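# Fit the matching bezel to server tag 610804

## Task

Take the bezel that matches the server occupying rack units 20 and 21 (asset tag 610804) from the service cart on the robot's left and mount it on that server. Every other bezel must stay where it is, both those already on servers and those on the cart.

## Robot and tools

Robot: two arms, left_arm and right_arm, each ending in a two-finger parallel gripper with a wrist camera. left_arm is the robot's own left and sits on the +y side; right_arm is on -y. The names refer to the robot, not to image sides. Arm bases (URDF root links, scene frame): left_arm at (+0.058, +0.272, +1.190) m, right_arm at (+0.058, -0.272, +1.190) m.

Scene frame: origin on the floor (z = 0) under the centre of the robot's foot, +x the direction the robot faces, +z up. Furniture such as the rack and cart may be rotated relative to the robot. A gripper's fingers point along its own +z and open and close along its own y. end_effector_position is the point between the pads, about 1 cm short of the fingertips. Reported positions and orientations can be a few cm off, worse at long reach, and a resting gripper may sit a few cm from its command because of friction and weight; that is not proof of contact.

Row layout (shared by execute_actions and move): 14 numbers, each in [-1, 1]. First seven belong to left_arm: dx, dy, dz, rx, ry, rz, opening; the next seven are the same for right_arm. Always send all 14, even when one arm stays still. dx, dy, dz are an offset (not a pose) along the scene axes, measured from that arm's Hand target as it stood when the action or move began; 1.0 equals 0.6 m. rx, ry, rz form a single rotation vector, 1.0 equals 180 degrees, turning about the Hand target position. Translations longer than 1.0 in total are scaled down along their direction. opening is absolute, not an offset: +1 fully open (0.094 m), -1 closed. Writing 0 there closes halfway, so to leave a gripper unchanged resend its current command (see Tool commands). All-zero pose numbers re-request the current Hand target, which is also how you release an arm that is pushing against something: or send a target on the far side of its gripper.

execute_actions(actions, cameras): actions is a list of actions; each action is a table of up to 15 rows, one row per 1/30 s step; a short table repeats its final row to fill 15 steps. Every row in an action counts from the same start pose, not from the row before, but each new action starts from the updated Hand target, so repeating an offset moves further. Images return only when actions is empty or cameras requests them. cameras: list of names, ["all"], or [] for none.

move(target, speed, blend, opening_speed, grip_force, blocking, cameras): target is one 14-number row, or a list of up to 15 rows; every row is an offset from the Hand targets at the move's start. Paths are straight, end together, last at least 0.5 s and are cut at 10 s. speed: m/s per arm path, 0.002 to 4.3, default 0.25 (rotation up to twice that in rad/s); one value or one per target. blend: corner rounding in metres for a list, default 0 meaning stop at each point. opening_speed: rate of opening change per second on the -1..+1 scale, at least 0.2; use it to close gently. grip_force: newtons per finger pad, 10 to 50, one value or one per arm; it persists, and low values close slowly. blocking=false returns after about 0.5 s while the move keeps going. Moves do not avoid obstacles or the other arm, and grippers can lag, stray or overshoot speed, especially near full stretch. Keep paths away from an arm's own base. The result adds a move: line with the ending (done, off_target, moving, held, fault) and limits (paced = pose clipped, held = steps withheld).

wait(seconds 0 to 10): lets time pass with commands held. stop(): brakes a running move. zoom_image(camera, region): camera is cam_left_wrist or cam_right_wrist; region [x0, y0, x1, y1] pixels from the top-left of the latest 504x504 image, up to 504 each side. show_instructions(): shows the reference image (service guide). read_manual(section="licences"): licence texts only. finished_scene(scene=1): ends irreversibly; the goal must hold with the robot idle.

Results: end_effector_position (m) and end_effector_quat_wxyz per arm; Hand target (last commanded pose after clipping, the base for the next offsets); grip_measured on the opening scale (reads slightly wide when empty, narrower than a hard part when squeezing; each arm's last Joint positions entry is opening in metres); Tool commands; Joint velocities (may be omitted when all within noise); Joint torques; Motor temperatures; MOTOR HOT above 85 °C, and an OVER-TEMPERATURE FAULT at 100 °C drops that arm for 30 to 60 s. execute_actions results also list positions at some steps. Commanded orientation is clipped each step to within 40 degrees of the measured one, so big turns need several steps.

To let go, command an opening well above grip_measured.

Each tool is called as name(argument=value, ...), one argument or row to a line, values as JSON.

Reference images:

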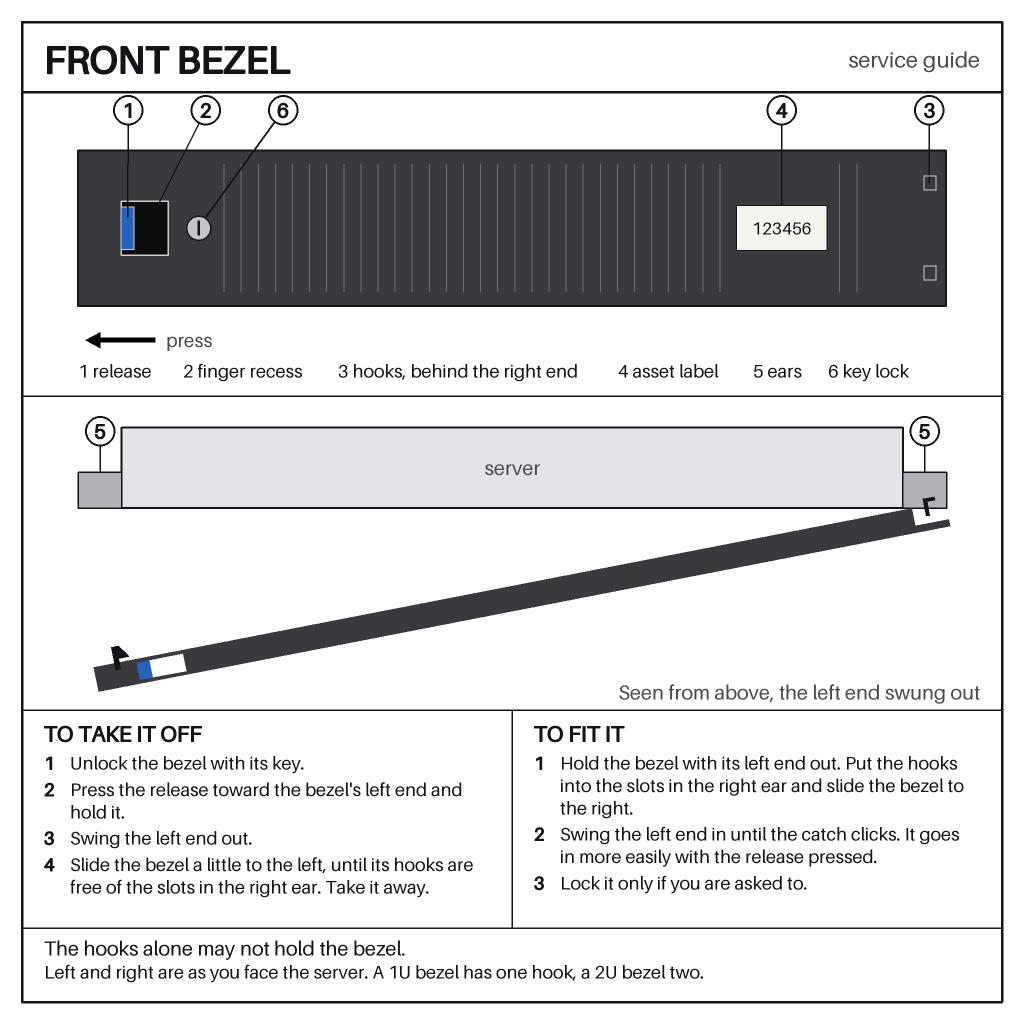

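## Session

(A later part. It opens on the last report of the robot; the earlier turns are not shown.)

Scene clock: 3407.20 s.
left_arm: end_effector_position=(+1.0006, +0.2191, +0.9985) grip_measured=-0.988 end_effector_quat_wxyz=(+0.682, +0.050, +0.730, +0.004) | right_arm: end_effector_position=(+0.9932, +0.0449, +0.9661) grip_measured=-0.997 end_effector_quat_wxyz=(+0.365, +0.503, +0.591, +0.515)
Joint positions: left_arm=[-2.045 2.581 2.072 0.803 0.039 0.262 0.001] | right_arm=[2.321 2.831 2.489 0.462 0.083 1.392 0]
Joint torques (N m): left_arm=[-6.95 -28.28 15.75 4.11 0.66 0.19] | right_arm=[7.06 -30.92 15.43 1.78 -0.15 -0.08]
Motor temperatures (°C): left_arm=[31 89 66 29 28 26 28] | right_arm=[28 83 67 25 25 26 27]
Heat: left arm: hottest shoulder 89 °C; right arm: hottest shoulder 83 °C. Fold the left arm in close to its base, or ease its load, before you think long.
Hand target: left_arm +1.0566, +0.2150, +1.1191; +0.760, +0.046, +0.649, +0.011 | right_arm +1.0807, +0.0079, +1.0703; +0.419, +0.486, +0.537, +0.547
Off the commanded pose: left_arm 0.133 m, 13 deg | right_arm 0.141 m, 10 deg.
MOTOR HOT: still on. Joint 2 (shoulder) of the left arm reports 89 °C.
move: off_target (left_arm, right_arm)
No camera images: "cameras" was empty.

move(
  target=[
    [-0.25,0,-0.06,0,0,0,-1,0,0,0,0,0,0,-1],
    [-0.75,0.0,0.05,0,0,0,-1,0,0,0,0,0,0,-1],
  ],
  speed=0.3,
  blend=0.03,
  cameras=["all"],
)

Scene clock: 3411.53 s.
left_arm: end_effector_position=(+0.6030, +0.2166, +1.1388) grip_measured=-0.988 end_effector_quat_wxyz=(+0.647, +0.074, +0.759, -0.016) | right_arm: end_effector_position=(+0.9930, +0.0453, +0.9652) grip_measured=-0.997 end_effector_quat_wxyz=(+0.364, +0.503, +0.592, +0.514)
Joint positions: left_arm=[-2.116 1.889 0.536 1.543 0.007 0.287 0.001] | right_arm=[2.321 2.831 2.489 0.458 0.082 1.392 0]
Joint torques (N m): left_arm=[-3.66 -13.33 0.69 2.52 0.05 0.21] | right_arm=[7 -30.68 15.56 1.98 -0.09 -0.08]
Motor temperatures (°C): left_arm=[31 87 66 29 28 26 28] | right_arm=[28 83 68 25 25 26 27]
Heat: left arm: hottest shoulder 87 °C; right arm: hottest shoulder 83 °C. Fold the left arm in close to its base, or ease its load, before you think long.
Hand target: left_arm +0.6066, +0.2150, +1.1490; +0.760, +0.046, +0.649, +0.011 | right_arm +1.0808, +0.0079, +1.0703; +0.419, +0.486, +0.537, +0.547
Off the commanded pose: left_arm 0.011 m, 19 deg | right_arm 0.142 m, 10 deg.
MOTOR HOT: still on. Joint 2 (shoulder) of the left arm reports 87 °C.
joint sent to its limit (left arm) — joint 4 (wrist pitch), upper limit. The joint targets are off in orientation, not in position.
move: off_target (left_arm, right_arm)
camera_calibration:
cam_left_wrist: T_world_to_cam=[[-0.128082, -0.989632, -0.0649857, 0.364882], [-0.699378, 0.136587, -0.70158, 1.1942], [0.703182, -0.0444104, -0.709621, 0.516377], [0, 0, 0, 1]] pos_world=[0.518822, 0.22092, 1.22797]
cam_right_wrist: T_world_to_cam=[[-0.226633, 0.0435223, -0.973007, 1.16346], [-0.742024, 0.639394, 0.201432, 0.516782], [0.630902, 0.767646, -0.112613, -0.424519], [0, 0, 0, 1]] pos_world=[0.914974, -0.0551837, 0.980154]

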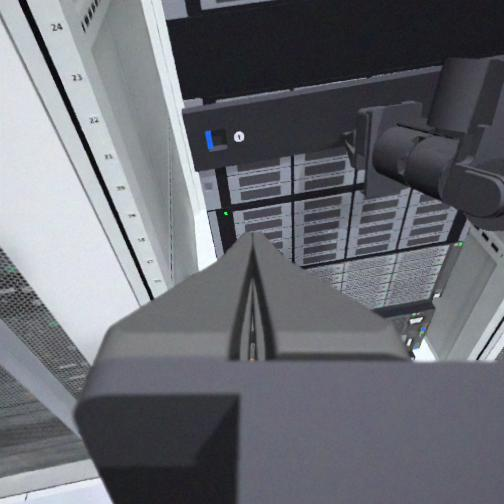

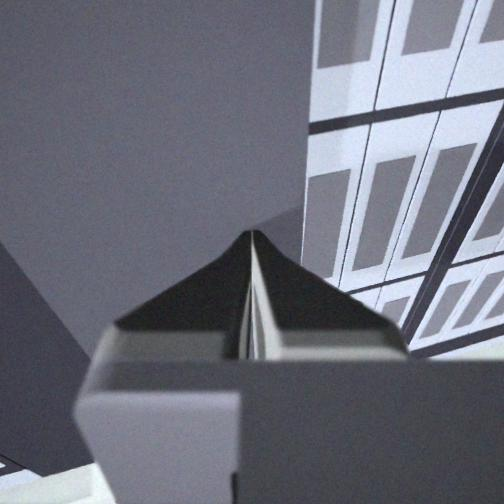

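zoom_image(
  camera="cam_left_wrist",
  region=[170, 70, 370, 220],
)

Scaled by 2.520.

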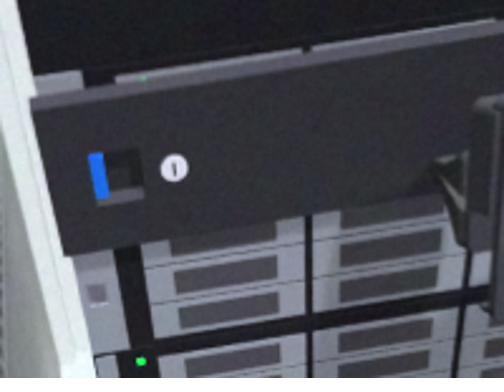

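move(
  target=[0.564,0,-0.255,0,-0.044,0,-1,0,0,0,0,0,0,-1],
  speed=0.25,
  cameras=["cam_left_wrist"],
)

Scene clock: 3426.23 s.
left_arm: end_effector_position=(+0.9332, +0.2076, +0.9823) grip_measured=-0.988 end_effector_quat_wxyz=(-0.793, -0.050, -0.607, -0.013) | right_arm: end_effector_position=(+0.9930, +0.0453, +0.9652) grip_measured=-0.997 end_effector_quat_wxyz=(+0.364, +0.503, +0.592, +0.514)
Joint positions: left_arm=[-2.043 2.738 2.052 1.307 0.101 0.262 0.001] | right_arm=[2.321 2.831 2.489 0.458 0.082 1.392 0]
Joint torques (N m): left_arm=[-4.54 -22.01 9.24 1.57 0.3 -0.04] | right_arm=[6.71 -30.92 15.49 1.87 -0.11 -0.08]
Motor temperatures (°C): left_arm=[30 78 62 29 27 26 28] | right_arm=[28 82 72 25 25 26 27]
Heat: left arm: hottest shoulder 78 °C; right arm: hottest shoulder 82 °C.
Hand target: left_arm +0.9450, +0.2148, +0.9963; +0.803, +0.045, +0.594, +0.014 | right_arm +1.0808, +0.0079, +1.0703; +0.419, +0.486, +0.537, +0.547
Off the commanded pose: left_arm 0.020 m, 2 deg | right_arm 0.142 m, 10 deg.
MOTOR HOT: cleared for the motors of the left arm.
move: off_target (left_arm, right_arm)
camera_calibration:
cam_left_wrist: T_world_to_cam=[[-0.038334, -0.99551, -0.0865484, 0.326723], [-0.35266, 0.0945168, -0.930966, 1.22699], [0.934966, -0.00516549, -0.3547, -0.400324], [0, 0, 0, 1]] pos_world=[0.819525, 0.207216, 1.02857]
Images, in order (width x height): cam_left_wrist 504x504.

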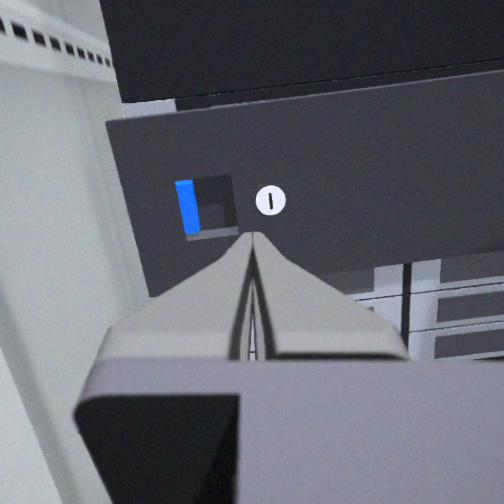

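zoom_image(
  camera="cam_left_wrist",
  region=[90, 70, 250, 190],
)

zoom_image(
  camera="cam_left_wrist",
  region=[344, 20, 504, 140],
)

zoom_image(
  camera="cam_left_wrist",
  region=[120, 200, 280, 320],
)

zoom_image(
  camera="cam_left_wrist",
  region=[300, 200, 460, 320],
)

Scaled by 3.150.

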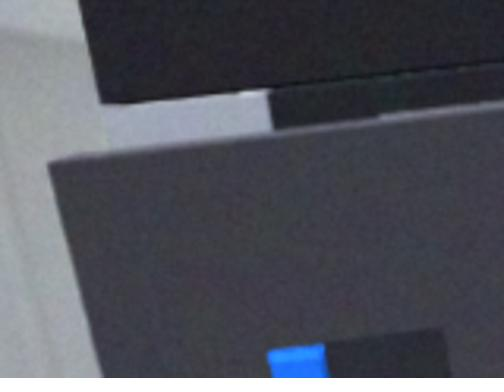

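Scaled by 3.150.

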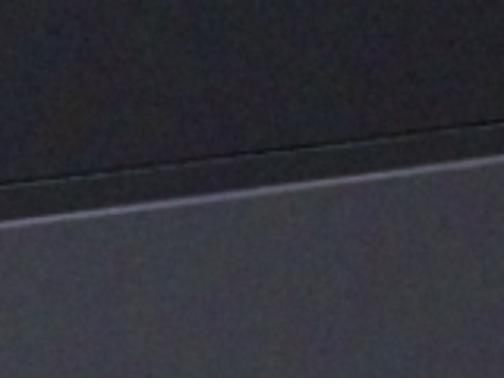

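Scaled by 3.150.

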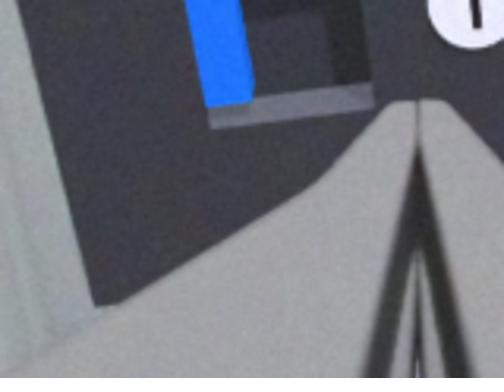

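Scaled by 3.150.

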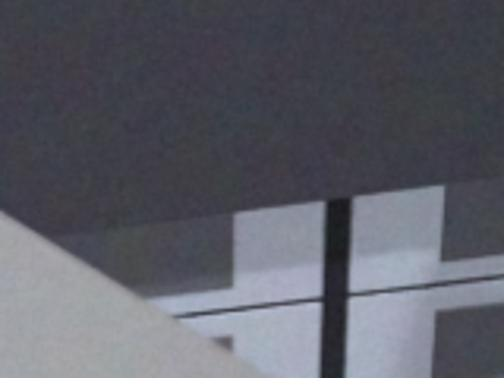

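move(
  target=[0.08,0.018,0.0,0,0.03,0,-1,0,0,0,0,0,0,-1],
  speed=0.15,
  cameras=["cam_left_wrist"],
)

Scene clock: 3446.90 s.
left_arm: end_effector_position=(+0.9833, +0.2180, +0.9846) grip_measured=-0.988 end_effector_quat_wxyz=(+0.765, +0.053, +0.641, +0.010) | right_arm: end_effector_position=(+0.9930, +0.0453, +0.9652) grip_measured=-0.997 end_effector_quat_wxyz=(+0.364, +0.503, +0.592, +0.514)
Joint positions: left_arm=[-2.032 2.751 2.21 1.073 0.099 0.26 0.001] | right_arm=[2.321 2.831 2.489 0.458 0.082 1.392 0]
Joint torques (N m): left_arm=[-4.72 -22.89 10.41 1.68 0.01 -0.04] | right_arm=[7.65 -31.15 15.64 1.81 -0.06 -0.09]
Motor temperatures (°C): left_arm=[30 76 60 29 27 26 28] | right_arm=[28 82 75 25 25 26 27]
Heat: left arm: hottest shoulder 76 °C; right arm: hottest shoulder 82 °C.
Hand target: left_arm +0.9930, +0.2257, +0.9962; +0.774, +0.046, +0.632, +0.012 | right_arm +1.0808, +0.0079, +1.0703; +0.419, +0.486, +0.537, +0.547
Off the commanded pose: left_arm 0.017 m, 2 deg | right_arm 0.142 m, 10 deg.
move: off_target (left_arm, right_arm)
camera_calibration:
cam_left_wrist: T_world_to_cam=[[-0.0509999, -0.995075, -0.085002, 0.350093], [-0.43335, 0.098732, -0.895801, 1.28971], [0.899781, -0.00885018, -0.436251, -0.330595], [0, 0, 0, 1]] pos_world=[0.874214, 0.218107, 1.04086]
Images, in order (width x height): cam_left_wrist 504x504.

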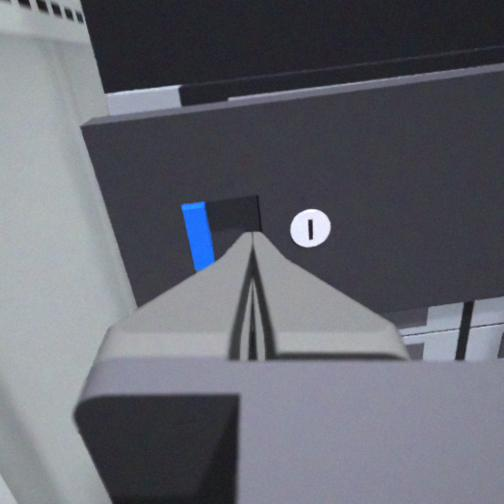

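move(
  target=[
    [0.03,0.006,0.0,0,0.0,0,-1,0,0,0,0,0,0,-1],
    [0.035,0.006,0.03,0,0.0,0,-1,0,0,0.0,0,0,0,-1],
  ],
  speed=0.08,
  cameras=["cam_left_wrist"],
)

Scene clock: 3450.50 s.
left_arm: end_effector_position=(+1.0009, +0.2206, +0.9863) grip_measured=-0.988 end_effector_quat_wxyz=(+0.766, +0.051, +0.641, +0.010) | right_arm: end_effector_position=(+0.9928, +0.0455, +0.9646) grip_measured=-0.997 end_effector_quat_wxyz=(+0.363, +0.503, +0.593, +0.514)
Joint positions: left_arm=[-2.03 2.791 2.319 1.005 0.099 0.258 0.001] | right_arm=[2.321 2.831 2.489 0.456 0.081 1.392 0]
Joint torques (N m): left_arm=[-4.95 -26.23 7.97 1.48 0.03 -0.01] | right_arm=[7.24 -30.92 15.45 1.94 -0.08 -0.05]
Motor temperatures (°C): left_arm=[30 74 60 29 27 26 28] | right_arm=[28 82 75 25 25 26 27]
Heat: left arm: hottest shoulder 74 °C; right arm: hottest shoulder 82 °C.
Hand target: left_arm +1.0141, +0.2294, +1.0143; +0.774, +0.045, +0.632, +0.012 | right_arm +1.0808, +0.0079, +1.0704; +0.419, +0.486, +0.537, +0.547
Off the commanded pose: left_arm 0.032 m, 2 deg | right_arm 0.143 m, 10 deg.
move: off_target (left_arm, right_arm)
camera_calibration:
cam_left_wrist: T_world_to_cam=[[-0.049051, -0.995291, -0.0836106, 0.350372], [-0.432982, 0.0966258, -0.896209, 1.29905], [0.900067, -0.00775804, -0.435682, -0.346711], [0, 0, 0, 1]] pos_world=[0.891715, 0.22051, 1.04246]
Images, in order (width x height): cam_left_wrist 504x504.

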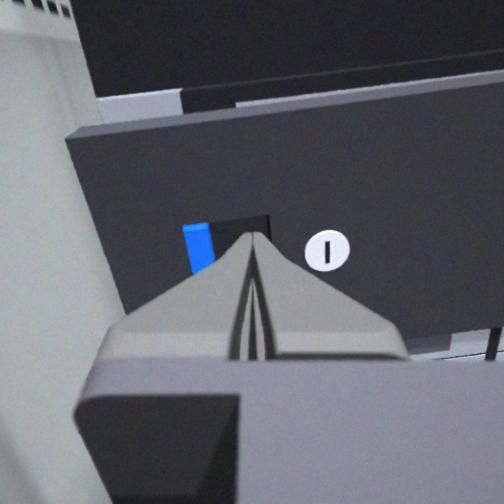

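move(
  target=[0.0,0.0,0.025,0,0.0,0,-1,0,0,0.0,0,0,0,-1],
  speed=0.05,
  cameras=["cam_left_wrist"],
)

Scene clock: 3453.97 s.
left_arm: end_effector_position=(+1.0001, +0.2221, +0.9932) grip_measured=-0.988 end_effector_quat_wxyz=(+0.761, +0.052, +0.647, +0.009) | right_arm: end_effector_position=(+0.9928, +0.0455, +0.9646) grip_measured=-0.997 end_effector_quat_wxyz=(+0.363, +0.503, +0.593, +0.514)
Joint positions: left_arm=[-2.03 2.753 2.267 1.004 0.098 0.258 0.001] | right_arm=[2.321 2.831 2.489 0.456 0.081 1.392 0]
Joint torques (N m): left_arm=[-5.19 -26.46 7.92 1.81 -0.01 0] | right_arm=[7.71 -31.44 15.69 2.02 -0.09 -0.07]
Motor temperatures (°C): left_arm=[30 75 60 29 27 26 28] | right_arm=[28 82 75 25 25 26 27]
Heat: left arm: hottest shoulder 75 °C; right arm: hottest shoulder 82 °C.
Hand target: left_arm +1.0141, +0.2293, +1.0292; +0.774, +0.046, +0.632, +0.012 | right_arm +1.0808, +0.0079, +1.0703; +0.419, +0.486, +0.537, +0.547
Off the commanded pose: left_arm 0.039 m, 2 deg | right_arm 0.143 m, 10 deg.
move: off_target (left_arm, right_arm)
camera_calibration:
cam_left_wrist: T_world_to_cam=[[-0.051648, -0.99525, -0.0825191, 0.35394], [-0.44687, 0.0969273, -0.889332, 1.31169], [0.893107, -0.00905695, -0.449754, -0.321752], [0, 0, 0, 1]] pos_world=[0.891794, 0.222206, 1.05103]
Images, in order (width x height): cam_left_wrist 504x504.

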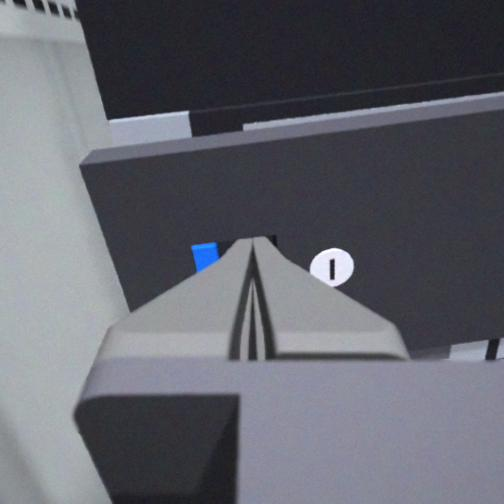

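move(
  target=[0.01,0.0,0.05,0,0.0,0,-1,0,0,0.015,0,0,0,-1],
  speed=0.05,
  cameras=["cam_left_wrist"],
)

Scene clock: 3456.77 s.
left_arm: end_effector_position=(+0.9979, +0.2234, +0.9950) grip_measured=-0.988 end_effector_quat_wxyz=(+0.747, +0.052, +0.663, +0.007) | right_arm: end_effector_position=(+0.9927, +0.0456, +0.9644) grip_measured=-0.997 end_effector_quat_wxyz=(+0.362, +0.503, +0.593, +0.513)
Joint positions: left_arm=[-2.03 2.706 2.2 0.982 0.092 0.258 0.001] | right_arm=[2.321 2.831 2.489 0.455 0.081 1.392 0]
Joint torques (N m): left_arm=[-5.6 -28.22 8.57 2.25 -0.02 0.04] | right_arm=[7.88 -32.15 15.05 1.81 0.01 -0.09]
Motor temperatures (°C): left_arm=[30 75 60 29 27 26 28] | right_arm=[28 82 75 25 25 26 27]
Heat: left arm: hottest shoulder 75 °C; right arm: hottest shoulder 82 °C.
Hand target: left_arm +1.0201, +0.2293, +1.0591; +0.774, +0.046, +0.632, +0.012 | right_arm +1.0808, +0.0079, +1.0793; +0.419, +0.486, +0.537, +0.547
Off the commanded pose: left_arm 0.068 m, 5 deg | right_arm 0.150 m, 10 deg.
move: off_target (left_arm, right_arm)
camera_calibration:
cam_left_wrist: T_world_to_cam=[[-0.0571679, -0.995207, -0.0793455, 0.357645], [-0.484518, 0.0971452, -0.86937, 1.32995], [0.872911, -0.0112557, -0.487749, -0.260511], [0, 0, 0, 1]] pos_world=[0.892232, 0.2238, 1.05753]
Images, in order (width x height): cam_left_wrist 504x504.

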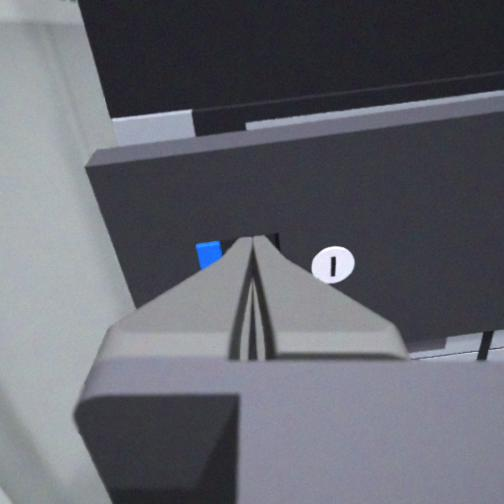

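move(
  target=[0.04,-0.01,0.10,0,0.0,0,-1,0,0,0.02,0,0,0,-1],
  speed=0.06,
  cameras=["cam_left_wrist"],
)

Scene clock: 3459.60 s.
left_arm: end_effector_position=(+1.0007, +0.2235, +0.9975) grip_measured=-0.988 end_effector_quat_wxyz=(+0.720, +0.050, +0.692, +0.005) | right_arm: end_effector_position=(+0.9934, +0.0451, +0.9651) grip_measured=-0.997 end_effector_quat_wxyz=(+0.362, +0.504, +0.594, +0.512)
Joint positions: left_arm=[-2.034 2.65 2.141 0.907 0.071 0.258 0.001] | right_arm=[2.321 2.828 2.489 0.448 0.084 1.392 0]
Joint torques (N m): left_arm=[-6.83 -31.56 10.82 2.5 0.11 0.14] | right_arm=[7.94 -32.85 14.45 1.59 0.06 -0.07]
Motor temperatures (°C): left_arm=[30 76 60 29 27 26 28] | right_arm=[28 82 75 25 25 26 27]
Heat: left arm: hottest shoulder 76 °C; right arm: hottest shoulder 82 °C.
Hand target: left_arm +1.0440, +0.2231, +1.1190; +0.774, +0.046, +0.632, +0.011 | right_arm +1.0808, +0.0079, +1.0914; +0.419, +0.486, +0.537, +0.547
Off the commanded pose: left_arm 0.129 m, 9 deg | right_arm 0.158 m, 10 deg.
move: off_target (left_arm, right_arm)
camera_calibration:
cam_left_wrist: T_world_to_cam=[[-0.0599496, -0.99562, -0.0717384, 0.353411], [-0.551162, 0.092935, -0.829206, 1.36101], [0.832242, -0.0101711, -0.55432, -0.15487], [0, 0, 0, 1]] pos_world=[0.900211, 0.223803, 1.06806]
Images, in order (width x height): cam_left_wrist 504x504.

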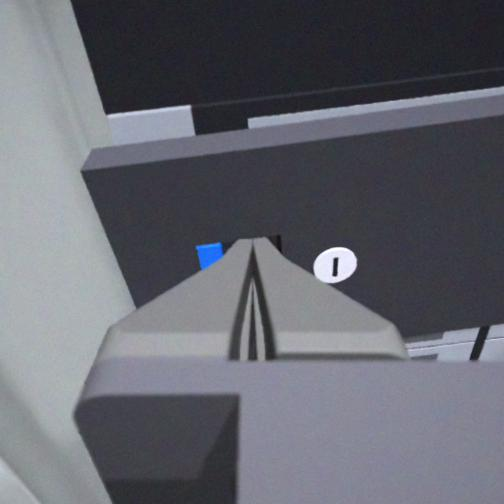

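move(
  target=[0.02,-0.005,0.06,0,0.0,0,-1,0,0,0.03,0,0,0,-1],
  speed=0.06,
  cameras=["cam_left_wrist"],
)

Scene clock: 3462.70 s.
left_arm: end_effector_position=(+1.0010, +0.2237, +0.9995) grip_measured=-0.988 end_effector_quat_wxyz=(+0.704, +0.050, +0.709, +0.005) | right_arm: end_effector_position=(+0.9944, +0.0449, +0.9664) grip_measured=-0.997 end_effector_quat_wxyz=(+0.362, +0.508, +0.596, +0.506)
Joint positions: left_arm=[-2.037 2.614 2.104 0.862 0.058 0.259 0.001] | right_arm=[2.323 2.823 2.489 0.434 0.095 1.392 0]
Joint torques (N m): left_arm=[-7.47 -33.32 12.11 2.74 0.22 0.18] | right_arm=[8.29 -34.84 13.67 1.59 -0.15 -0.11]
Motor temperatures (°C): left_arm=[30 77 59 29 27 26 28] | right_arm=[28 79 75 25 25 26 27]
Heat: left arm: hottest shoulder 77 °C; right arm: hottest shoulder 79 °C.
Hand target: left_arm +1.0560, +0.2203, +1.1551; +0.774, +0.046, +0.632, +0.012 | right_arm +1.0807, +0.0080, +1.1093; +0.419, +0.486, +0.537, +0.547
Off the commanded pose: left_arm 0.165 m, 12 deg | right_arm 0.171 m, 11 deg.
move: off_target (left_arm, right_arm)
camera_calibration:
cam_left_wrist: T_world_to_cam=[[-0.0609647, -0.995742, -0.0691419, 0.352167], [-0.590309, 0.0918265, -0.801937, 1.37487], [0.804872, -0.0080748, -0.593393, -0.088046], [0, 0, 0, 1]] pos_world=[0.903931, 0.223708, 1.07466]
Images, in order (width x height): cam_left_wrist 504x504.

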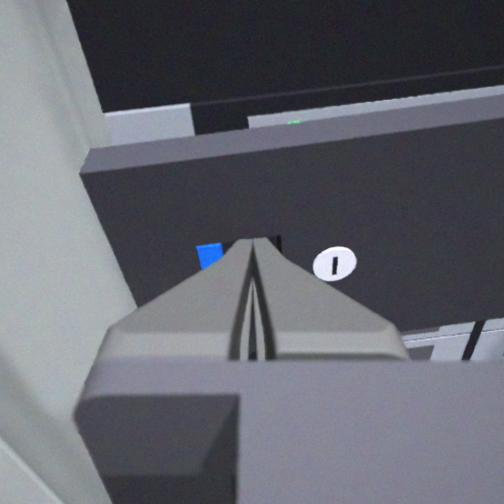

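move(
  target=[0.01,0,0.035,0,0.0,0,-1,-0.01,0,0.03,0,0,0,-1],
  speed=0.06,
  cameras=["cam_left_wrist"],
)

Scene clock: 3465.40 s.
left_arm: end_effector_position=(+1.0014, +0.2234, +1.0011) grip_measured=-0.988 end_effector_quat_wxyz=(+0.694, +0.050, +0.719, +0.004) | right_arm: end_effector_position=(+0.9947, +0.0449, +0.9674) grip_measured=-0.997 end_effector_quat_wxyz=(+0.359, +0.511, +0.600, +0.500)
Joint positions: left_arm=[-2.039 2.593 2.085 0.833 0.053 0.26 0.001] | right_arm=[2.325 2.812 2.48 0.415 0.103 1.392 0]
Joint torques (N m): left_arm=[-7.71 -34.32 12.74 3 0.25 0.21] | right_arm=[8.29 -35.55 13.03 1.89 -0.13 -0.13]
Motor temperatures (°C): left_arm=[30 77 60 29 27 26 28] | right_arm=[28 78 75 25 25 26 27]
Heat: left arm: hottest shoulder 77 °C; right arm: hottest shoulder 78 °C.
Hand target: left_arm +1.0620, +0.2201, +1.1761; +0.774, +0.046, +0.632, +0.012 | right_arm +1.0747, +0.0078, +1.1270; +0.419, +0.486, +0.538, +0.546
Off the commanded pose: left_arm 0.185 m, 14 deg | right_arm 0.183 m, 12 deg.
move: off_target (left_arm, right_arm)
camera_calibration:
cam_left_wrist: T_world_to_cam=[[-0.0640512, -0.995661, -0.0675058, 0.353443], [-0.61218, 0.0926234, -0.785275, 1.38161], [0.78812, -0.0089721, -0.615457, -0.048409], [0, 0, 0, 1]] pos_world=[0.906582, 0.223506, 1.07901]
Images, in order (width x height): cam_left_wrist 504x504.

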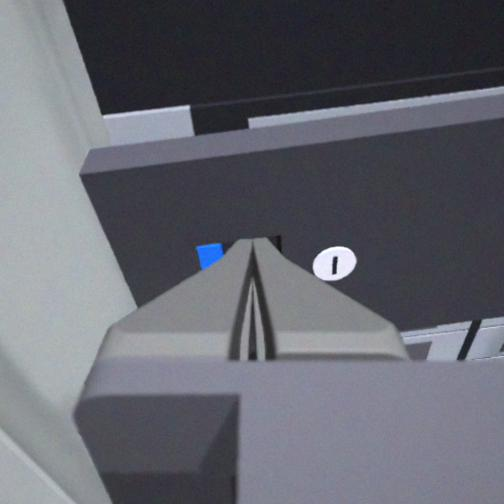

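move(
  target=[0.01,0,0.045,0,0.0,0,-1,0.005,0,0.03,0,0,0,-1],
  speed=0.06,
  cameras=["cam_left_wrist"],
)

zoom_image(
  camera="cam_left_wrist",
  region=[70, 80, 230, 200],
)

Scene clock: 3468.70 s.
left_arm: end_effector_position=(+1.0021, +0.2234, +1.0042) grip_measured=-0.988 end_effector_quat_wxyz=(+0.681, +0.051, +0.730, +0.003) | right_arm: end_effector_position=(+0.9952, +0.0450, +0.9694) grip_measured=-0.997 end_effector_quat_wxyz=(+0.353, +0.515, +0.606, +0.492)
Joint positions: left_arm=[-2.04 2.566 2.062 0.795 0.045 0.26 0.001] | right_arm=[2.326 2.796 2.469 0.387 0.109 1.392 0]
Joint torques (N m): left_arm=[-7.94 -35.72 13.41 3.33 0.32 0.22] | right_arm=[9.41 -36.48 13.63 2.55 -0.17 -0.14]
Motor temperatures (°C): left_arm=[30 78 60 29 27 26 28] | right_arm=[28 79 73 25 25 26 27]
Heat: left arm: hottest shoulder 78 °C; right arm: hottest shoulder 79 °C.
Hand target: left_arm +1.0681, +0.2202, +1.2034; +0.774, +0.046, +0.632, +0.011 | right_arm +1.0777, +0.0079, +1.1451; +0.419, +0.486, +0.537, +0.547
Off the commanded pose: left_arm 0.210 m, 16 deg | right_arm 0.198 m, 13 deg.
move: off_target (left_arm, right_arm)
camera_calibration:
cam_left_wrist: T_world_to_cam=[[-0.067094, -0.99559, -0.0655589, 0.354822], [-0.638722, 0.0933369, -0.763756, 1.38925], [0.766507, -0.00936947, -0.642168, 0.00160528], [0, 0, 0, 1]] pos_world=[0.909919, 0.223605, 1.08534]
Images, in order (width x height): cam_left_wrist 504x504.

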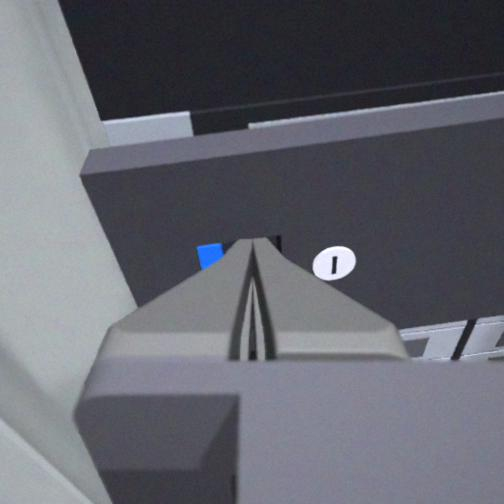

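Scaled by 3.150.

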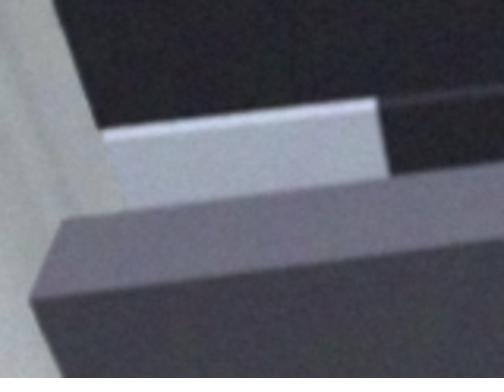

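move(
  target=[0.07,0,0.01,0,0.0,0,-1,0.03,0,0.0,0,0,0,-1],
  speed=0.08,
  cameras=["cam_left_wrist"],
)

Scene clock: 3474.30 s.
left_arm: end_effector_position=(+1.0036, +0.2229, +1.0020) grip_measured=-0.988 end_effector_quat_wxyz=(+0.667, +0.053, +0.743, +0.000) | right_arm: end_effector_position=(+0.9953, +0.0451, +0.9696) grip_measured=-0.997 end_effector_quat_wxyz=(+0.349, +0.516, +0.610, +0.489)
Joint positions: left_arm=[-2.041 2.553 2.059 0.747 0.044 0.26 0.001] | right_arm=[2.326 2.789 2.464 0.371 0.108 1.392 0]
Joint torques (N m): left_arm=[-8 -34.49 18.89 3 0.35 0.23] | right_arm=[8.59 -36.31 15.47 2.28 -0.32 -0.18]
Motor temperatures (°C): left_arm=[30 81 60 29 27 26 28] | right_arm=[28 77 72 25 25 26 27]
Heat: left arm: hottest shoulder 81 °C; right arm: hottest shoulder 77 °C.
Hand target: left_arm +1.1100, +0.2204, +1.2091; +0.774, +0.046, +0.632, +0.012 | right_arm +1.0957, +0.0078, +1.1451; +0.419, +0.486, +0.537, +0.546
Off the commanded pose: left_arm 0.233 m, 18 deg | right_arm 0.206 m, 14 deg.
move: off_target (left_arm, right_arm)
camera_calibration:
cam_left_wrist: T_world_to_cam=[[-0.0753756, -0.995131, -0.0634994, 0.360445], [-0.666749, 0.0976491, -0.738858, 1.39082], [0.741461, -0.0133537, -0.670863, 0.0537491], [0, 0, 0, 1]] pos_world=[0.914645, 0.223595, 1.08657]
Images, in order (width x height): cam_left_wrist 504x504.

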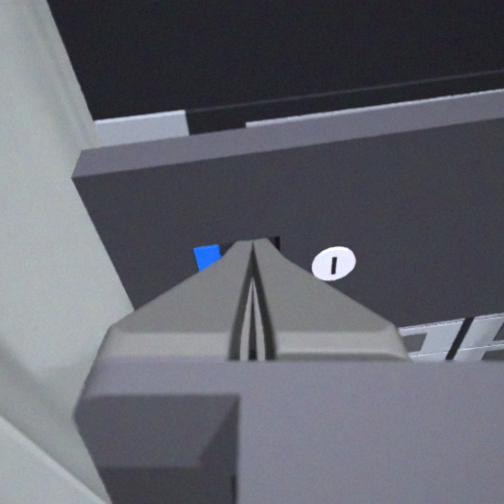

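move(
  target=[0.0,0.20,0.03,0,0.0,0,-1,0.0,0,0.0,0,0,0,-1],
  speed=0.15,
  cameras=["cam_left_wrist"],
)

Scene clock: 3476.97 s.
left_arm: end_effector_position=(+1.0046, +0.2352, +1.0023) grip_measured=-0.988 end_effector_quat_wxyz=(+0.660, +0.082, +0.745, -0.054) | right_arm: end_effector_position=(+0.9953, +0.0451, +0.9696) grip_measured=-0.997 end_effector_quat_wxyz=(+0.349, +0.516, +0.610, +0.489)
Joint positions: left_arm=[-2 2.536 2.059 0.695 0.197 0.226 0.001] | right_arm=[2.326 2.789 2.464 0.371 0.108 1.392 0]
Joint torques (N m): left_arm=[-0.56 -37.13 18.09 3.69 -0.74 -0.11] | right_arm=[8.29 -35.9 15.38 2.19 -0.26 -0.16]
Motor temperatures (°C): left_arm=[30 81 62 29 27 26 28] | right_arm=[28 78 72 25 25 26 27]
Heat: left arm: hottest shoulder 81 °C; right arm: hottest shoulder 78 °C.
Hand target: left_arm +1.1100, +0.3402, +1.2272; +0.774, +0.045, +0.632, +0.012 | right_arm +1.0957, +0.0079, +1.1451; +0.419, +0.486, +0.538, +0.546
Off the commanded pose: left_arm 0.270 m, 20 deg | right_arm 0.206 m, 14 deg.
move: off_target (left_arm, right_arm)
camera_calibration:
cam_left_wrist: T_world_to_cam=[[-0.189207, -0.981726, -0.0203579, 0.440709], [-0.666967, 0.143705, -0.731098, 1.37209], [0.720663, -0.124751, -0.681969, 0.111658], [0, 0, 0, 1]] pos_world=[0.918057, 0.249409, 1.08825]
Images, in order (width x height): cam_left_wrist 504x504.

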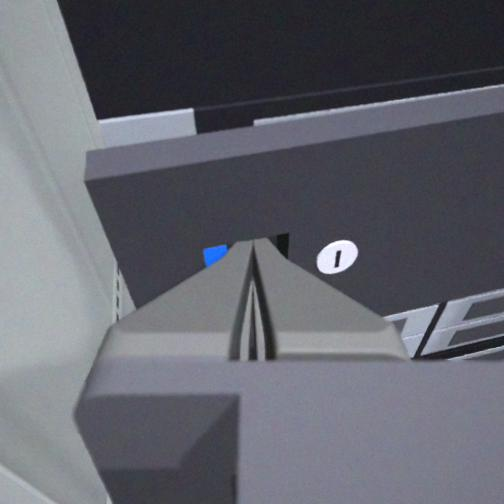

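move(
  target=[0.01,0.13,0.03,0,0.0,0,-1,0.0,0,0.0,0,0,0,-1],
  speed=0.15,
  cameras=["cam_left_wrist"],
)

zoom_image(
  camera="cam_left_wrist",
  region=[70, 80, 330, 280],
)

Scene clock: 3480.20 s.
left_arm: end_effector_position=(+1.0031, +0.2441, +1.0041) grip_measured=-0.988 end_effector_quat_wxyz=(+0.650, +0.093, +0.749, -0.094) | right_arm: end_effector_position=(+0.9953, +0.0451, +0.9696) grip_measured=-0.997 end_effector_quat_wxyz=(+0.349, +0.516, +0.610, +0.489)
Joint positions: left_arm=[-1.974 2.518 2.053 0.654 0.292 0.19 0.001] | right_arm=[2.326 2.789 2.464 0.371 0.108 1.392 0]
Joint torques (N m): left_arm=[4.07 -38.89 18.52 4.08 -1.48 -0.11] | right_arm=[8.59 -36.19 15.34 2.3 -0.38 -0.15]
Motor temperatures (°C): left_arm=[30 81 64 29 27 26 28] | right_arm=[28 80 73 25 25 26 27]
Heat: left arm: hottest shoulder 81 °C; right arm: hottest shoulder 80 °C.
Hand target: left_arm +1.1161, +0.4183, +1.2452; +0.774, +0.046, +0.632, +0.012 | right_arm +1.0957, +0.0079, +1.1451; +0.419, +0.486, +0.538, +0.546
Off the commanded pose: left_arm 0.318 m, 24 deg | right_arm 0.206 m, 14 deg.
move: off_target (left_arm, right_arm)
camera_calibration:
cam_left_wrist: T_world_to_cam=[[-0.256243, -0.966243, 0.0267258, 0.46536], [-0.674656, 0.158979, -0.720808, 1.36479], [0.692227, -0.202733, -0.692619, 0.173284], [0, 0, 0, 1]] pos_world=[0.92006, 0.267808, 1.09134]
Images, in order (width x height): cam_left_wrist 504x504.

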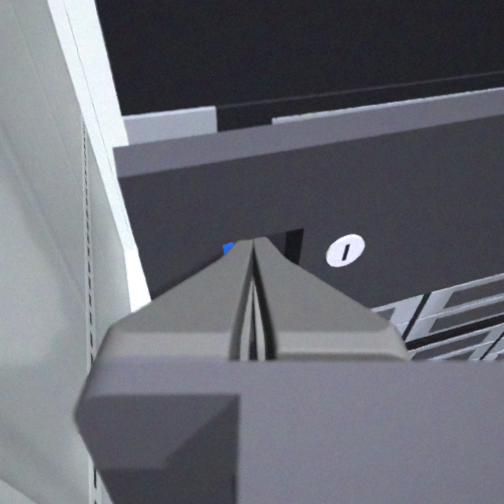

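Scaled by 1.938.

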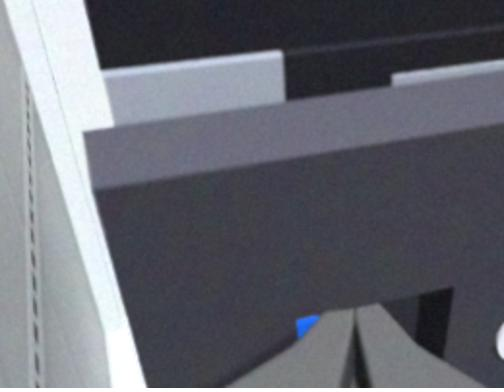

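move(
  target=[
    [0.0,-0.35,-0.05,0,0.0,0,-1,0.0,0,0.0,0,0,0,-1],
    [0.12,-0.35,-0.03,0,0.0,0,-1,0.1,0,0.01,0,0,0,-1],
  ],
  speed=0.2,
  cameras=["cam_left_wrist"],
)

Scene clock: 3505.27 s.
left_arm: end_effector_position=(+1.0054, +0.2267, +1.0044) grip_measured=-0.988 end_effector_quat_wxyz=(+0.643, +0.051, +0.764, +0.006) | right_arm: end_effector_position=(+0.9963, +0.0455, +0.9703) grip_measured=-0.997 end_effector_quat_wxyz=(+0.334, +0.520, +0.626, +0.475)
Joint positions: left_arm=[-2.042 2.517 2.039 0.67 0.016 0.265 0.001] | right_arm=[2.326 2.768 2.46 0.302 0.107 1.392 0]
Joint torques (N m): left_arm=[-9.05 -33.55 26.97 2.43 0.83 0.29] | right_arm=[7.82 -35.49 20.48 2.37 -0.79 -0.16]
Motor temperatures (°C): left_arm=[30 92 75 29 29 26 28] | right_arm=[28 86 76 25 25 26 27]
Heat: left arm: hottest shoulder 92 °C; right arm: hottest shoulder 86 °C. Fold the left arm in close to its base, or ease its load, before you think long. Fold the right arm in close to its base, or ease its load, before you think long.
Hand target: left_arm +1.1881, +0.2084, +1.2270; +0.774, +0.045, +0.632, +0.012 | right_arm +1.1557, +0.0079, +1.1511; +0.419, +0.486, +0.538, +0.546
Off the commanded pose: left_arm 0.289 m, 21 deg | right_arm 0.244 m, 17 deg.
MOTOR HOT: joint 2 (shoulder) of the left arm reports 92 °C; the controller stops that arm at 100 °C. To cool a motor, set the load down, stop pushing, or move to a pose that needs little force.
MOTOR HOT: joint 2 (shoulder) of the right arm reports 86 °C; the controller stops that arm at 100 °C. To cool a motor, set the load down, stop pushing, or move to a pose that needs little force.
move: off_target (left_arm, right_arm)
camera_calibration:
cam_left_wrist: T_world_to_cam=[[-0.0661494, -0.995523, -0.0675193, 0.359328], [-0.71412, 0.0944941, -0.693617, 1.3964], [0.696891, 0.00233451, -0.717173, 0.141837], [0, 0, 0, 1]] pos_world=[0.92212, 0.225436, 1.09455]
Images, in order (width x height): cam_left_wrist 504x504.

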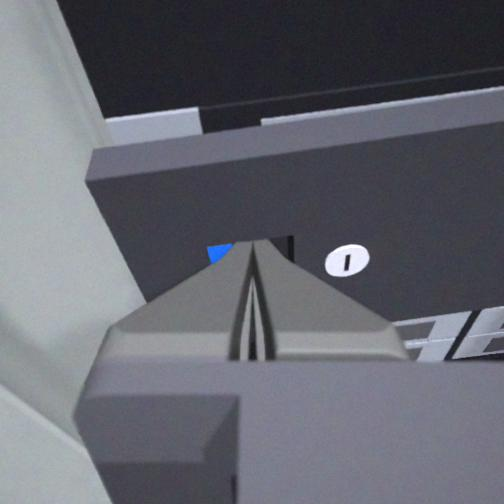

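move(
  target=[
    [-0.13,0,-0.10,0,0,0,-1,-0.08,0,-0.06,0,0,0,-1],
    [-0.4,0,-0.2,0,0,0,-1,-0.08,0,-0.06,0,0,0,-1],
    [-0.95,0.0,-0.1,0,0,0,-1,-0.08,0,-0.06,0,0,0,-1],
  ],
  speed=0.3,
  blend=0.03,
  cameras=["all"],
)

Scene clock: 3510.07 s.
left_arm: end_effector_position=(+0.6154, +0.2101, +1.1580) grip_measured=-0.988 end_effector_quat_wxyz=(+0.666, +0.075, +0.742, -0.014) | right_arm: end_effector_position=(+0.9948, +0.0459, +0.9689) grip_measured=-0.997 end_effector_quat_wxyz=(+0.334, +0.515, +0.625, +0.482)
Joint positions: left_arm=[-2.136 1.862 0.557 1.544 0 0.297 0.001] | right_arm=[2.324 2.771 2.453 0.323 0.091 1.39 0]
Joint torques (N m): left_arm=[-3.9 -13.22 1.18 2.48 0.05 0.19] | right_arm=[7.88 -32.03 18.04 4.89 -0.12 -0.08]
Motor temperatures (°C): left_arm=[30 89 75 29 29 26 28] | right_arm=[28 84 79 25 25 26 27]
Heat: left arm: hottest shoulder 89 °C; right arm: hottest shoulder 84 °C. Fold the left arm in close to its base, or ease its load, before you think long. Fold the right arm in close to its base, or ease its load, before you think long.
Hand target: left_arm +0.6180, +0.2083, +1.1669; +0.774, +0.046, +0.632, +0.011 | right_arm +1.1078, +0.0078, +1.1151; +0.420, +0.486, +0.538, +0.546
Off the commanded pose: left_arm 0.010 m, 18 deg | right_arm 0.189 m, 16 deg.
MOTOR HOT: still on. Joint 2 (shoulder) of the left arm reports 89 °C.
MOTOR HOT: still on. Joint 2 (shoulder) of the right arm reports 84 °C.
joint sent to its limit (left arm) — joint 4 (wrist pitch), upper limit. The joint targets are off in orientation, not in position.
move: off_target (left_arm, right_arm)
camera_calibration:
cam_left_wrist: T_world_to_cam=[[-0.126403, -0.989415, -0.0712722, 0.367505], [-0.662753, 0.137692, -0.73607, 1.23437], [0.738093, -0.0458053, -0.673143, 0.457682], [0, 0, 0, 1]] pos_world=[0.526722, 0.214617, 1.24286]
cam_right_wrist: T_world_to_cam=[[-0.326963, 0.00472703, -0.945025, 1.24189], [-0.733798, 0.628869, 0.257027, 0.455531], [0.595513, 0.777497, -0.202148, -0.304255], [0, 0, 0, 1]] pos_world=[0.921507, -0.0557825, 0.99503]

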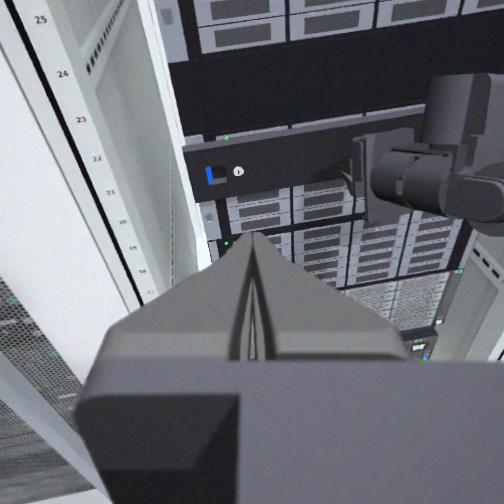

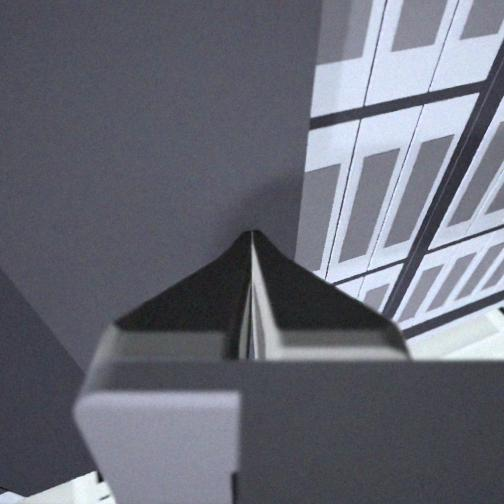

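move(
  target=[0.545,0.011,-0.285,0,-0.022,0,-1,0,0,-0.04,0,0,0,-1],
  speed=0.25,
  cameras=["cam_left_wrist"],
)

zoom_image(
  camera="cam_left_wrist",
  region=[90, 60, 250, 180],
)

zoom_image(
  camera="cam_left_wrist",
  region=[344, 20, 504, 140],
)

Scene clock: 3515.37 s.
left_arm: end_effector_position=(+0.9329, +0.2083, +0.9818) grip_measured=-0.988 end_effector_quat_wxyz=(-0.785, -0.050, -0.617, -0.013) | right_arm: end_effector_position=(+0.9942, +0.0458, +0.9681) grip_measured=-0.997 end_effector_quat_wxyz=(+0.339, +0.512, +0.619, +0.490)
Joint positions: left_arm=[-2.043 2.719 2.025 1.29 0.096 0.264 0.001] | right_arm=[2.322 2.78 2.454 0.354 0.083 1.39 0]
Joint torques (N m): left_arm=[-4.54 -22.12 9.14 1.58 0.3 -0.03] | right_arm=[7 -30.56 18.69 4.44 -0.19 -0.07]
Motor temperatures (°C): left_arm=[30 85 72 29 28 26 28] | right_arm=[28 83 79 26 25 26 27]
Heat: left arm: hottest shoulder 85 °C; right arm: hottest shoulder 83 °C. Fold the left arm in close to its base, or ease its load, before you think long. Fold the right arm in close to its base, or ease its load, before you think long.
Hand target: left_arm +0.9451, +0.2151, +0.9961; +0.795, +0.045, +0.605, +0.013 | right_arm +1.1078, +0.0078, +1.0913; +0.420, +0.486, +0.537, +0.546
Off the commanded pose: left_arm 0.020 m, 2 deg | right_arm 0.172 m, 15 deg.
MOTOR HOT: still on. Joint 2 (shoulder) of the left arm reports 85 °C.
MOTOR HOT: still on. Joint 2 (shoulder) of the right arm reports 83 °C.
move: off_target (left_arm, right_arm)
camera_calibration:
cam_left_wrist: T_world_to_cam=[[-0.0399991, -0.995485, -0.0860792, 0.328547], [-0.376383, 0.0948136, -0.9216, 1.23928], [0.9256, -0.00446443, -0.378476, -0.368311], [0, 0, 0, 1]] pos_world=[0.820496, 0.207918, 1.03101]
Images, in order (width x height): cam_left_wrist 504x504.

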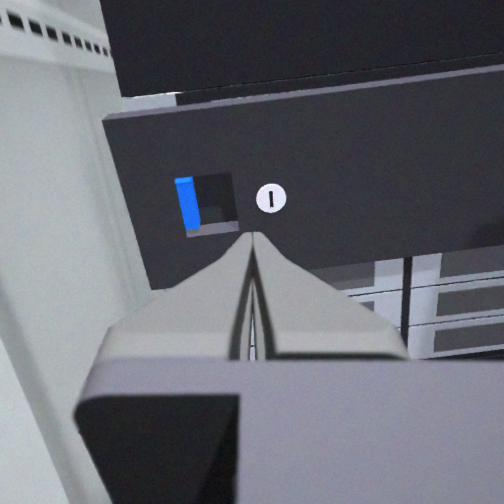

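Scaled by 3.150.

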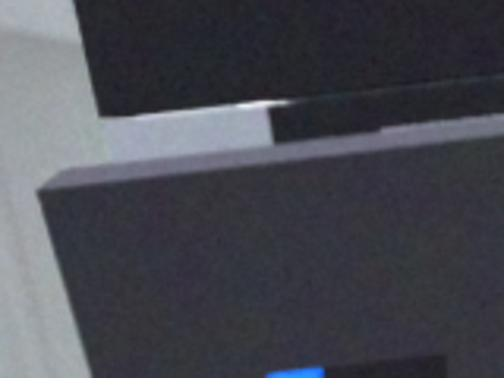

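Scaled by 3.150.

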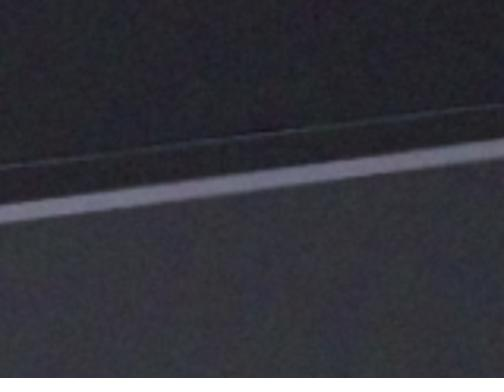

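move(
  target=[-0.14,-0.01,-0.0,0.4705,0.0554,0.0778,1,0,0,0,0,0,0,-1],
  speed=0.3,
  cameras=["cam_left_wrist"],
)

Scene clock: 3572.13 s.
left_arm: end_effector_position=(+0.8540, +0.2129, +0.9773) grip_measured=+0.997 end_effector_quat_wxyz=(+0.496, +0.504, +0.507, +0.493) | right_arm: end_effector_position=(+0.9942, +0.0458, +0.9681) grip_measured=-0.997 end_effector_quat_wxyz=(+0.339, +0.512, +0.619, +0.490)
Joint positions: left_arm=[-2.065 2.482 1.543 1.29 -0.033 1.756 0.094] | right_arm=[2.322 2.78 2.454 0.354 0.083 1.39 0]
Joint torques (N m): left_arm=[-5.36 -21.83 3.75 1.98 0.04 0.1] | right_arm=[7.24 -30.39 18.74 4.52 -0.15 -0.05]
Motor temperatures (°C): left_arm=[30 74 61 29 27 26 28] | right_arm=[28 78 97 26 25 26 27]
Heat: left arm: hottest shoulder 74 °C; right arm: hottest elbow 97 °C. Fold the right arm in close to its base, or ease its load, before you think long.
Hand target: left_arm +0.8611, +0.2092, +0.9961; +0.500, +0.500, +0.500, +0.500 | right_arm +1.1078, +0.0078, +1.0913; +0.420, +0.486, +0.537, +0.546
Off the commanded pose: left_arm 0.021 m, 1 deg | right_arm 0.172 m, 15 deg.
MOTOR HOT: still on. Joint 3 (elbow) of the right arm reports 97 °C.
MOTOR HOT: cleared for the motors of the left arm.
move: off_target (left_arm, right_arm)
camera_calibration:
cam_left_wrist: T_world_to_cam=[[-0.0204463, -0.0136656, -0.999698, 0.996609], [-0.586906, 0.809654, 0.000935892, 0.330996], [0.809397, 0.586748, -0.0245748, -0.669406], [0, 0, 0, 1]] pos_world=[0.756455, 0.138399, 0.979547]
Images, in order (width x height): cam_left_wrist 504x504.

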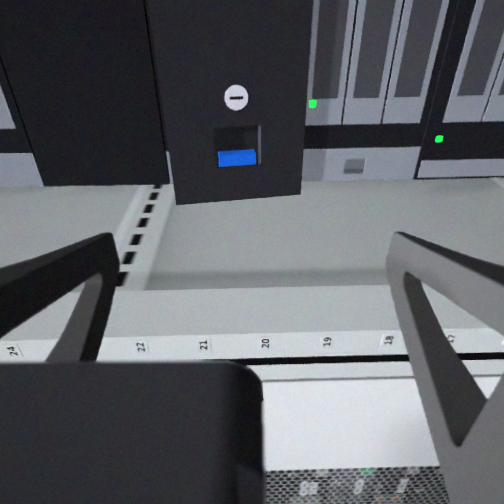

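execute_actions(
  actions=[
    [[0,0,0,0,0,0,1,-0.08,0,0,0,0,0,-1]],
  ],
  cameras=["cam_left_wrist"],
)

Scene clock: 3574.33 s.
left_arm: end_effector_position=(+0.8540, +0.2129, +0.9773) grip_measured=+0.997 end_effector_quat_wxyz=(+0.495, +0.504, +0.507, +0.493) | right_arm: end_effector_position=(+0.9940, +0.0445, +0.9696) grip_measured=-0.997 end_effector_quat_wxyz=(+0.351, +0.509, +0.608, +0.499)
Joint positions: left_arm=[-2.065 2.482 1.543 1.29 -0.033 1.756 0.094] | right_arm=[2.322 2.79 2.454 0.401 0.087 1.39 0]
Joint torques (N m): left_arm=[-5.25 -21.77 3.77 1.94 0.04 0.11] | right_arm=[7.94 -31.38 14.16 4.86 0.18 -0.11]
Motor temperatures (°C): left_arm=[30 74 60 29 27 26 28] | right_arm=[28 78 97 26 25 26 27]
Heat: left arm: hottest shoulder 74 °C; right arm: hottest elbow 97 °C. Fold the right arm in close to its base, or ease its load, before you think long.
Hand target: left_arm +0.8611, +0.2092, +0.9961; +0.500, +0.500, +0.500, +0.500 | right_arm +1.0598, +0.0078, +1.0913; +0.420, +0.486, +0.537, +0.546
Off the commanded pose: left_arm 0.020 m, 1 deg | right_arm 0.143 m, 13 deg.
MOTOR HOT: still on. Joint 3 (elbow) of the right arm reports 97 °C.
Step readings (end_effector_position of left_arm | right_arm):
0: (+0.8540, +0.2129, +0.9773) | (+0.9942, +0.0458, +0.9681)
1: (+0.8540, +0.2129, +0.9773) | (+0.9946, +0.0452, +0.9691)
2: (+0.8540, +0.2129, +0.9773) | (+0.9942, +0.0450, +0.9685)
4: (+0.8540, +0.2129, +0.9773) | (+0.9939, +0.0447, +0.9688)
8: (+0.8540, +0.2129, +0.9773) | (+0.9940, +0.0445, +0.9695)
15: (+0.8540, +0.2129, +0.9773) | (+0.9940, +0.0445, +0.9696)
camera_calibration:
cam_left_wrist: T_world_to_cam=[[-0.0203772, -0.0132467, -0.999705, 0.996507], [-0.586967, 0.80961, 0.00123644, 0.330754], [0.809354, 0.586819, -0.0242729, -0.669679], [0, 0, 0, 1]] pos_world=[0.756455, 0.138399, 0.979548]
Images, in order (width x height): cam_left_wrist 504x504.

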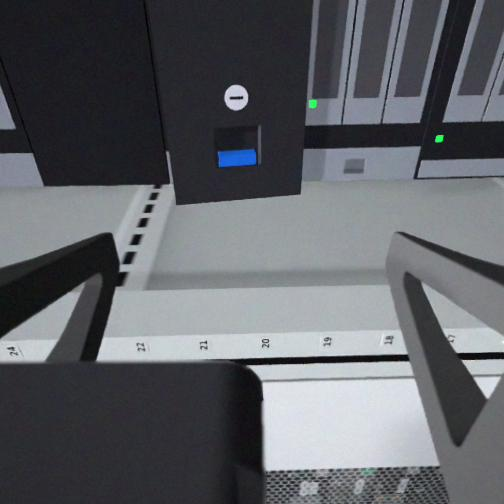

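zoom_image(
  camera="cam_left_wrist",
  region=[130, 0, 330, 220],
)

Scaled by 2.291.

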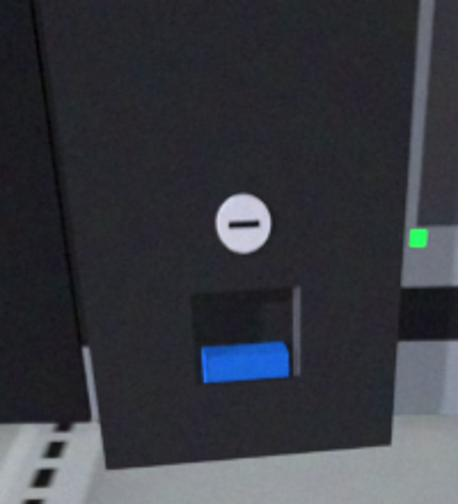

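move(
  target=[0.18,-0.01,0.01,0,0,0,1,0,0,0,0,0,0,-1],
  speed=0.2,
  cameras=["cam_left_wrist"],
)

Scene clock: 3588.70 s.
left_arm: end_effector_position=(+0.9569, +0.2111, +0.9858) grip_measured=+0.997 end_effector_quat_wxyz=(+0.493, +0.506, +0.509, +0.492) | right_arm: end_effector_position=(+0.9940, +0.0445, +0.9696) grip_measured=-0.997 end_effector_quat_wxyz=(+0.351, +0.509, +0.608, +0.499)
Joint positions: left_arm=[-2.066 2.569 1.918 0.996 -0.037 1.758 0.094] | right_arm=[2.322 2.79 2.454 0.401 0.087 1.39 0]
Joint torques (N m): left_arm=[-6.12 -23.65 9.21 1.78 0.04 0.1] | right_arm=[8.23 -31.09 14.27 4.71 0.17 -0.08]
Motor temperatures (°C): left_arm=[30 74 58 29 27 26 28] | right_arm=[28 72 91 26 25 26 27]
Heat: left arm: hottest shoulder 74 °C; right arm: hottest elbow 91 °C. Fold the right arm in close to its base, or ease its load, before you think long.
Hand target: left_arm +0.9690, +0.2032, +1.0019; +0.500, +0.500, +0.500, +0.500 | right_arm +1.0598, +0.0078, +1.0913; +0.420, +0.486, +0.537, +0.546
Off the commanded pose: left_arm 0.022 m, 2 deg | right_arm 0.143 m, 13 deg.
MOTOR HOT: still on. Joint 3 (elbow) of the right arm reports 91 °C.
move: off_target (left_arm, right_arm)
camera_calibration:
cam_left_wrist: T_world_to_cam=[[-0.0271745, -0.0115232, -0.999564, 1.01304], [-0.587749, 0.809016, 0.00665224, 0.388273], [0.808587, 0.587673, -0.0287573, -0.746754], [0, 0, 0, 1]] pos_world=[0.859551, 0.136402, 0.988537]
Images, in order (width x height): cam_left_wrist 504x504.

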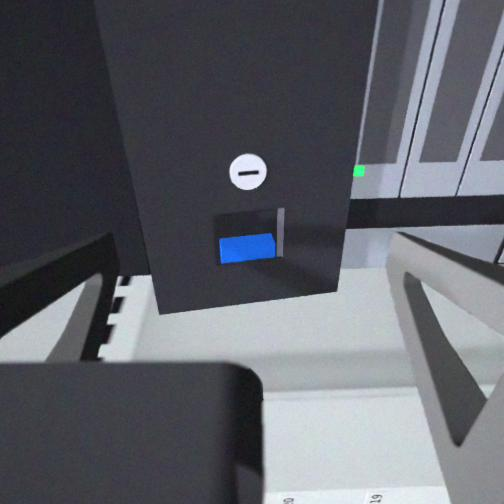

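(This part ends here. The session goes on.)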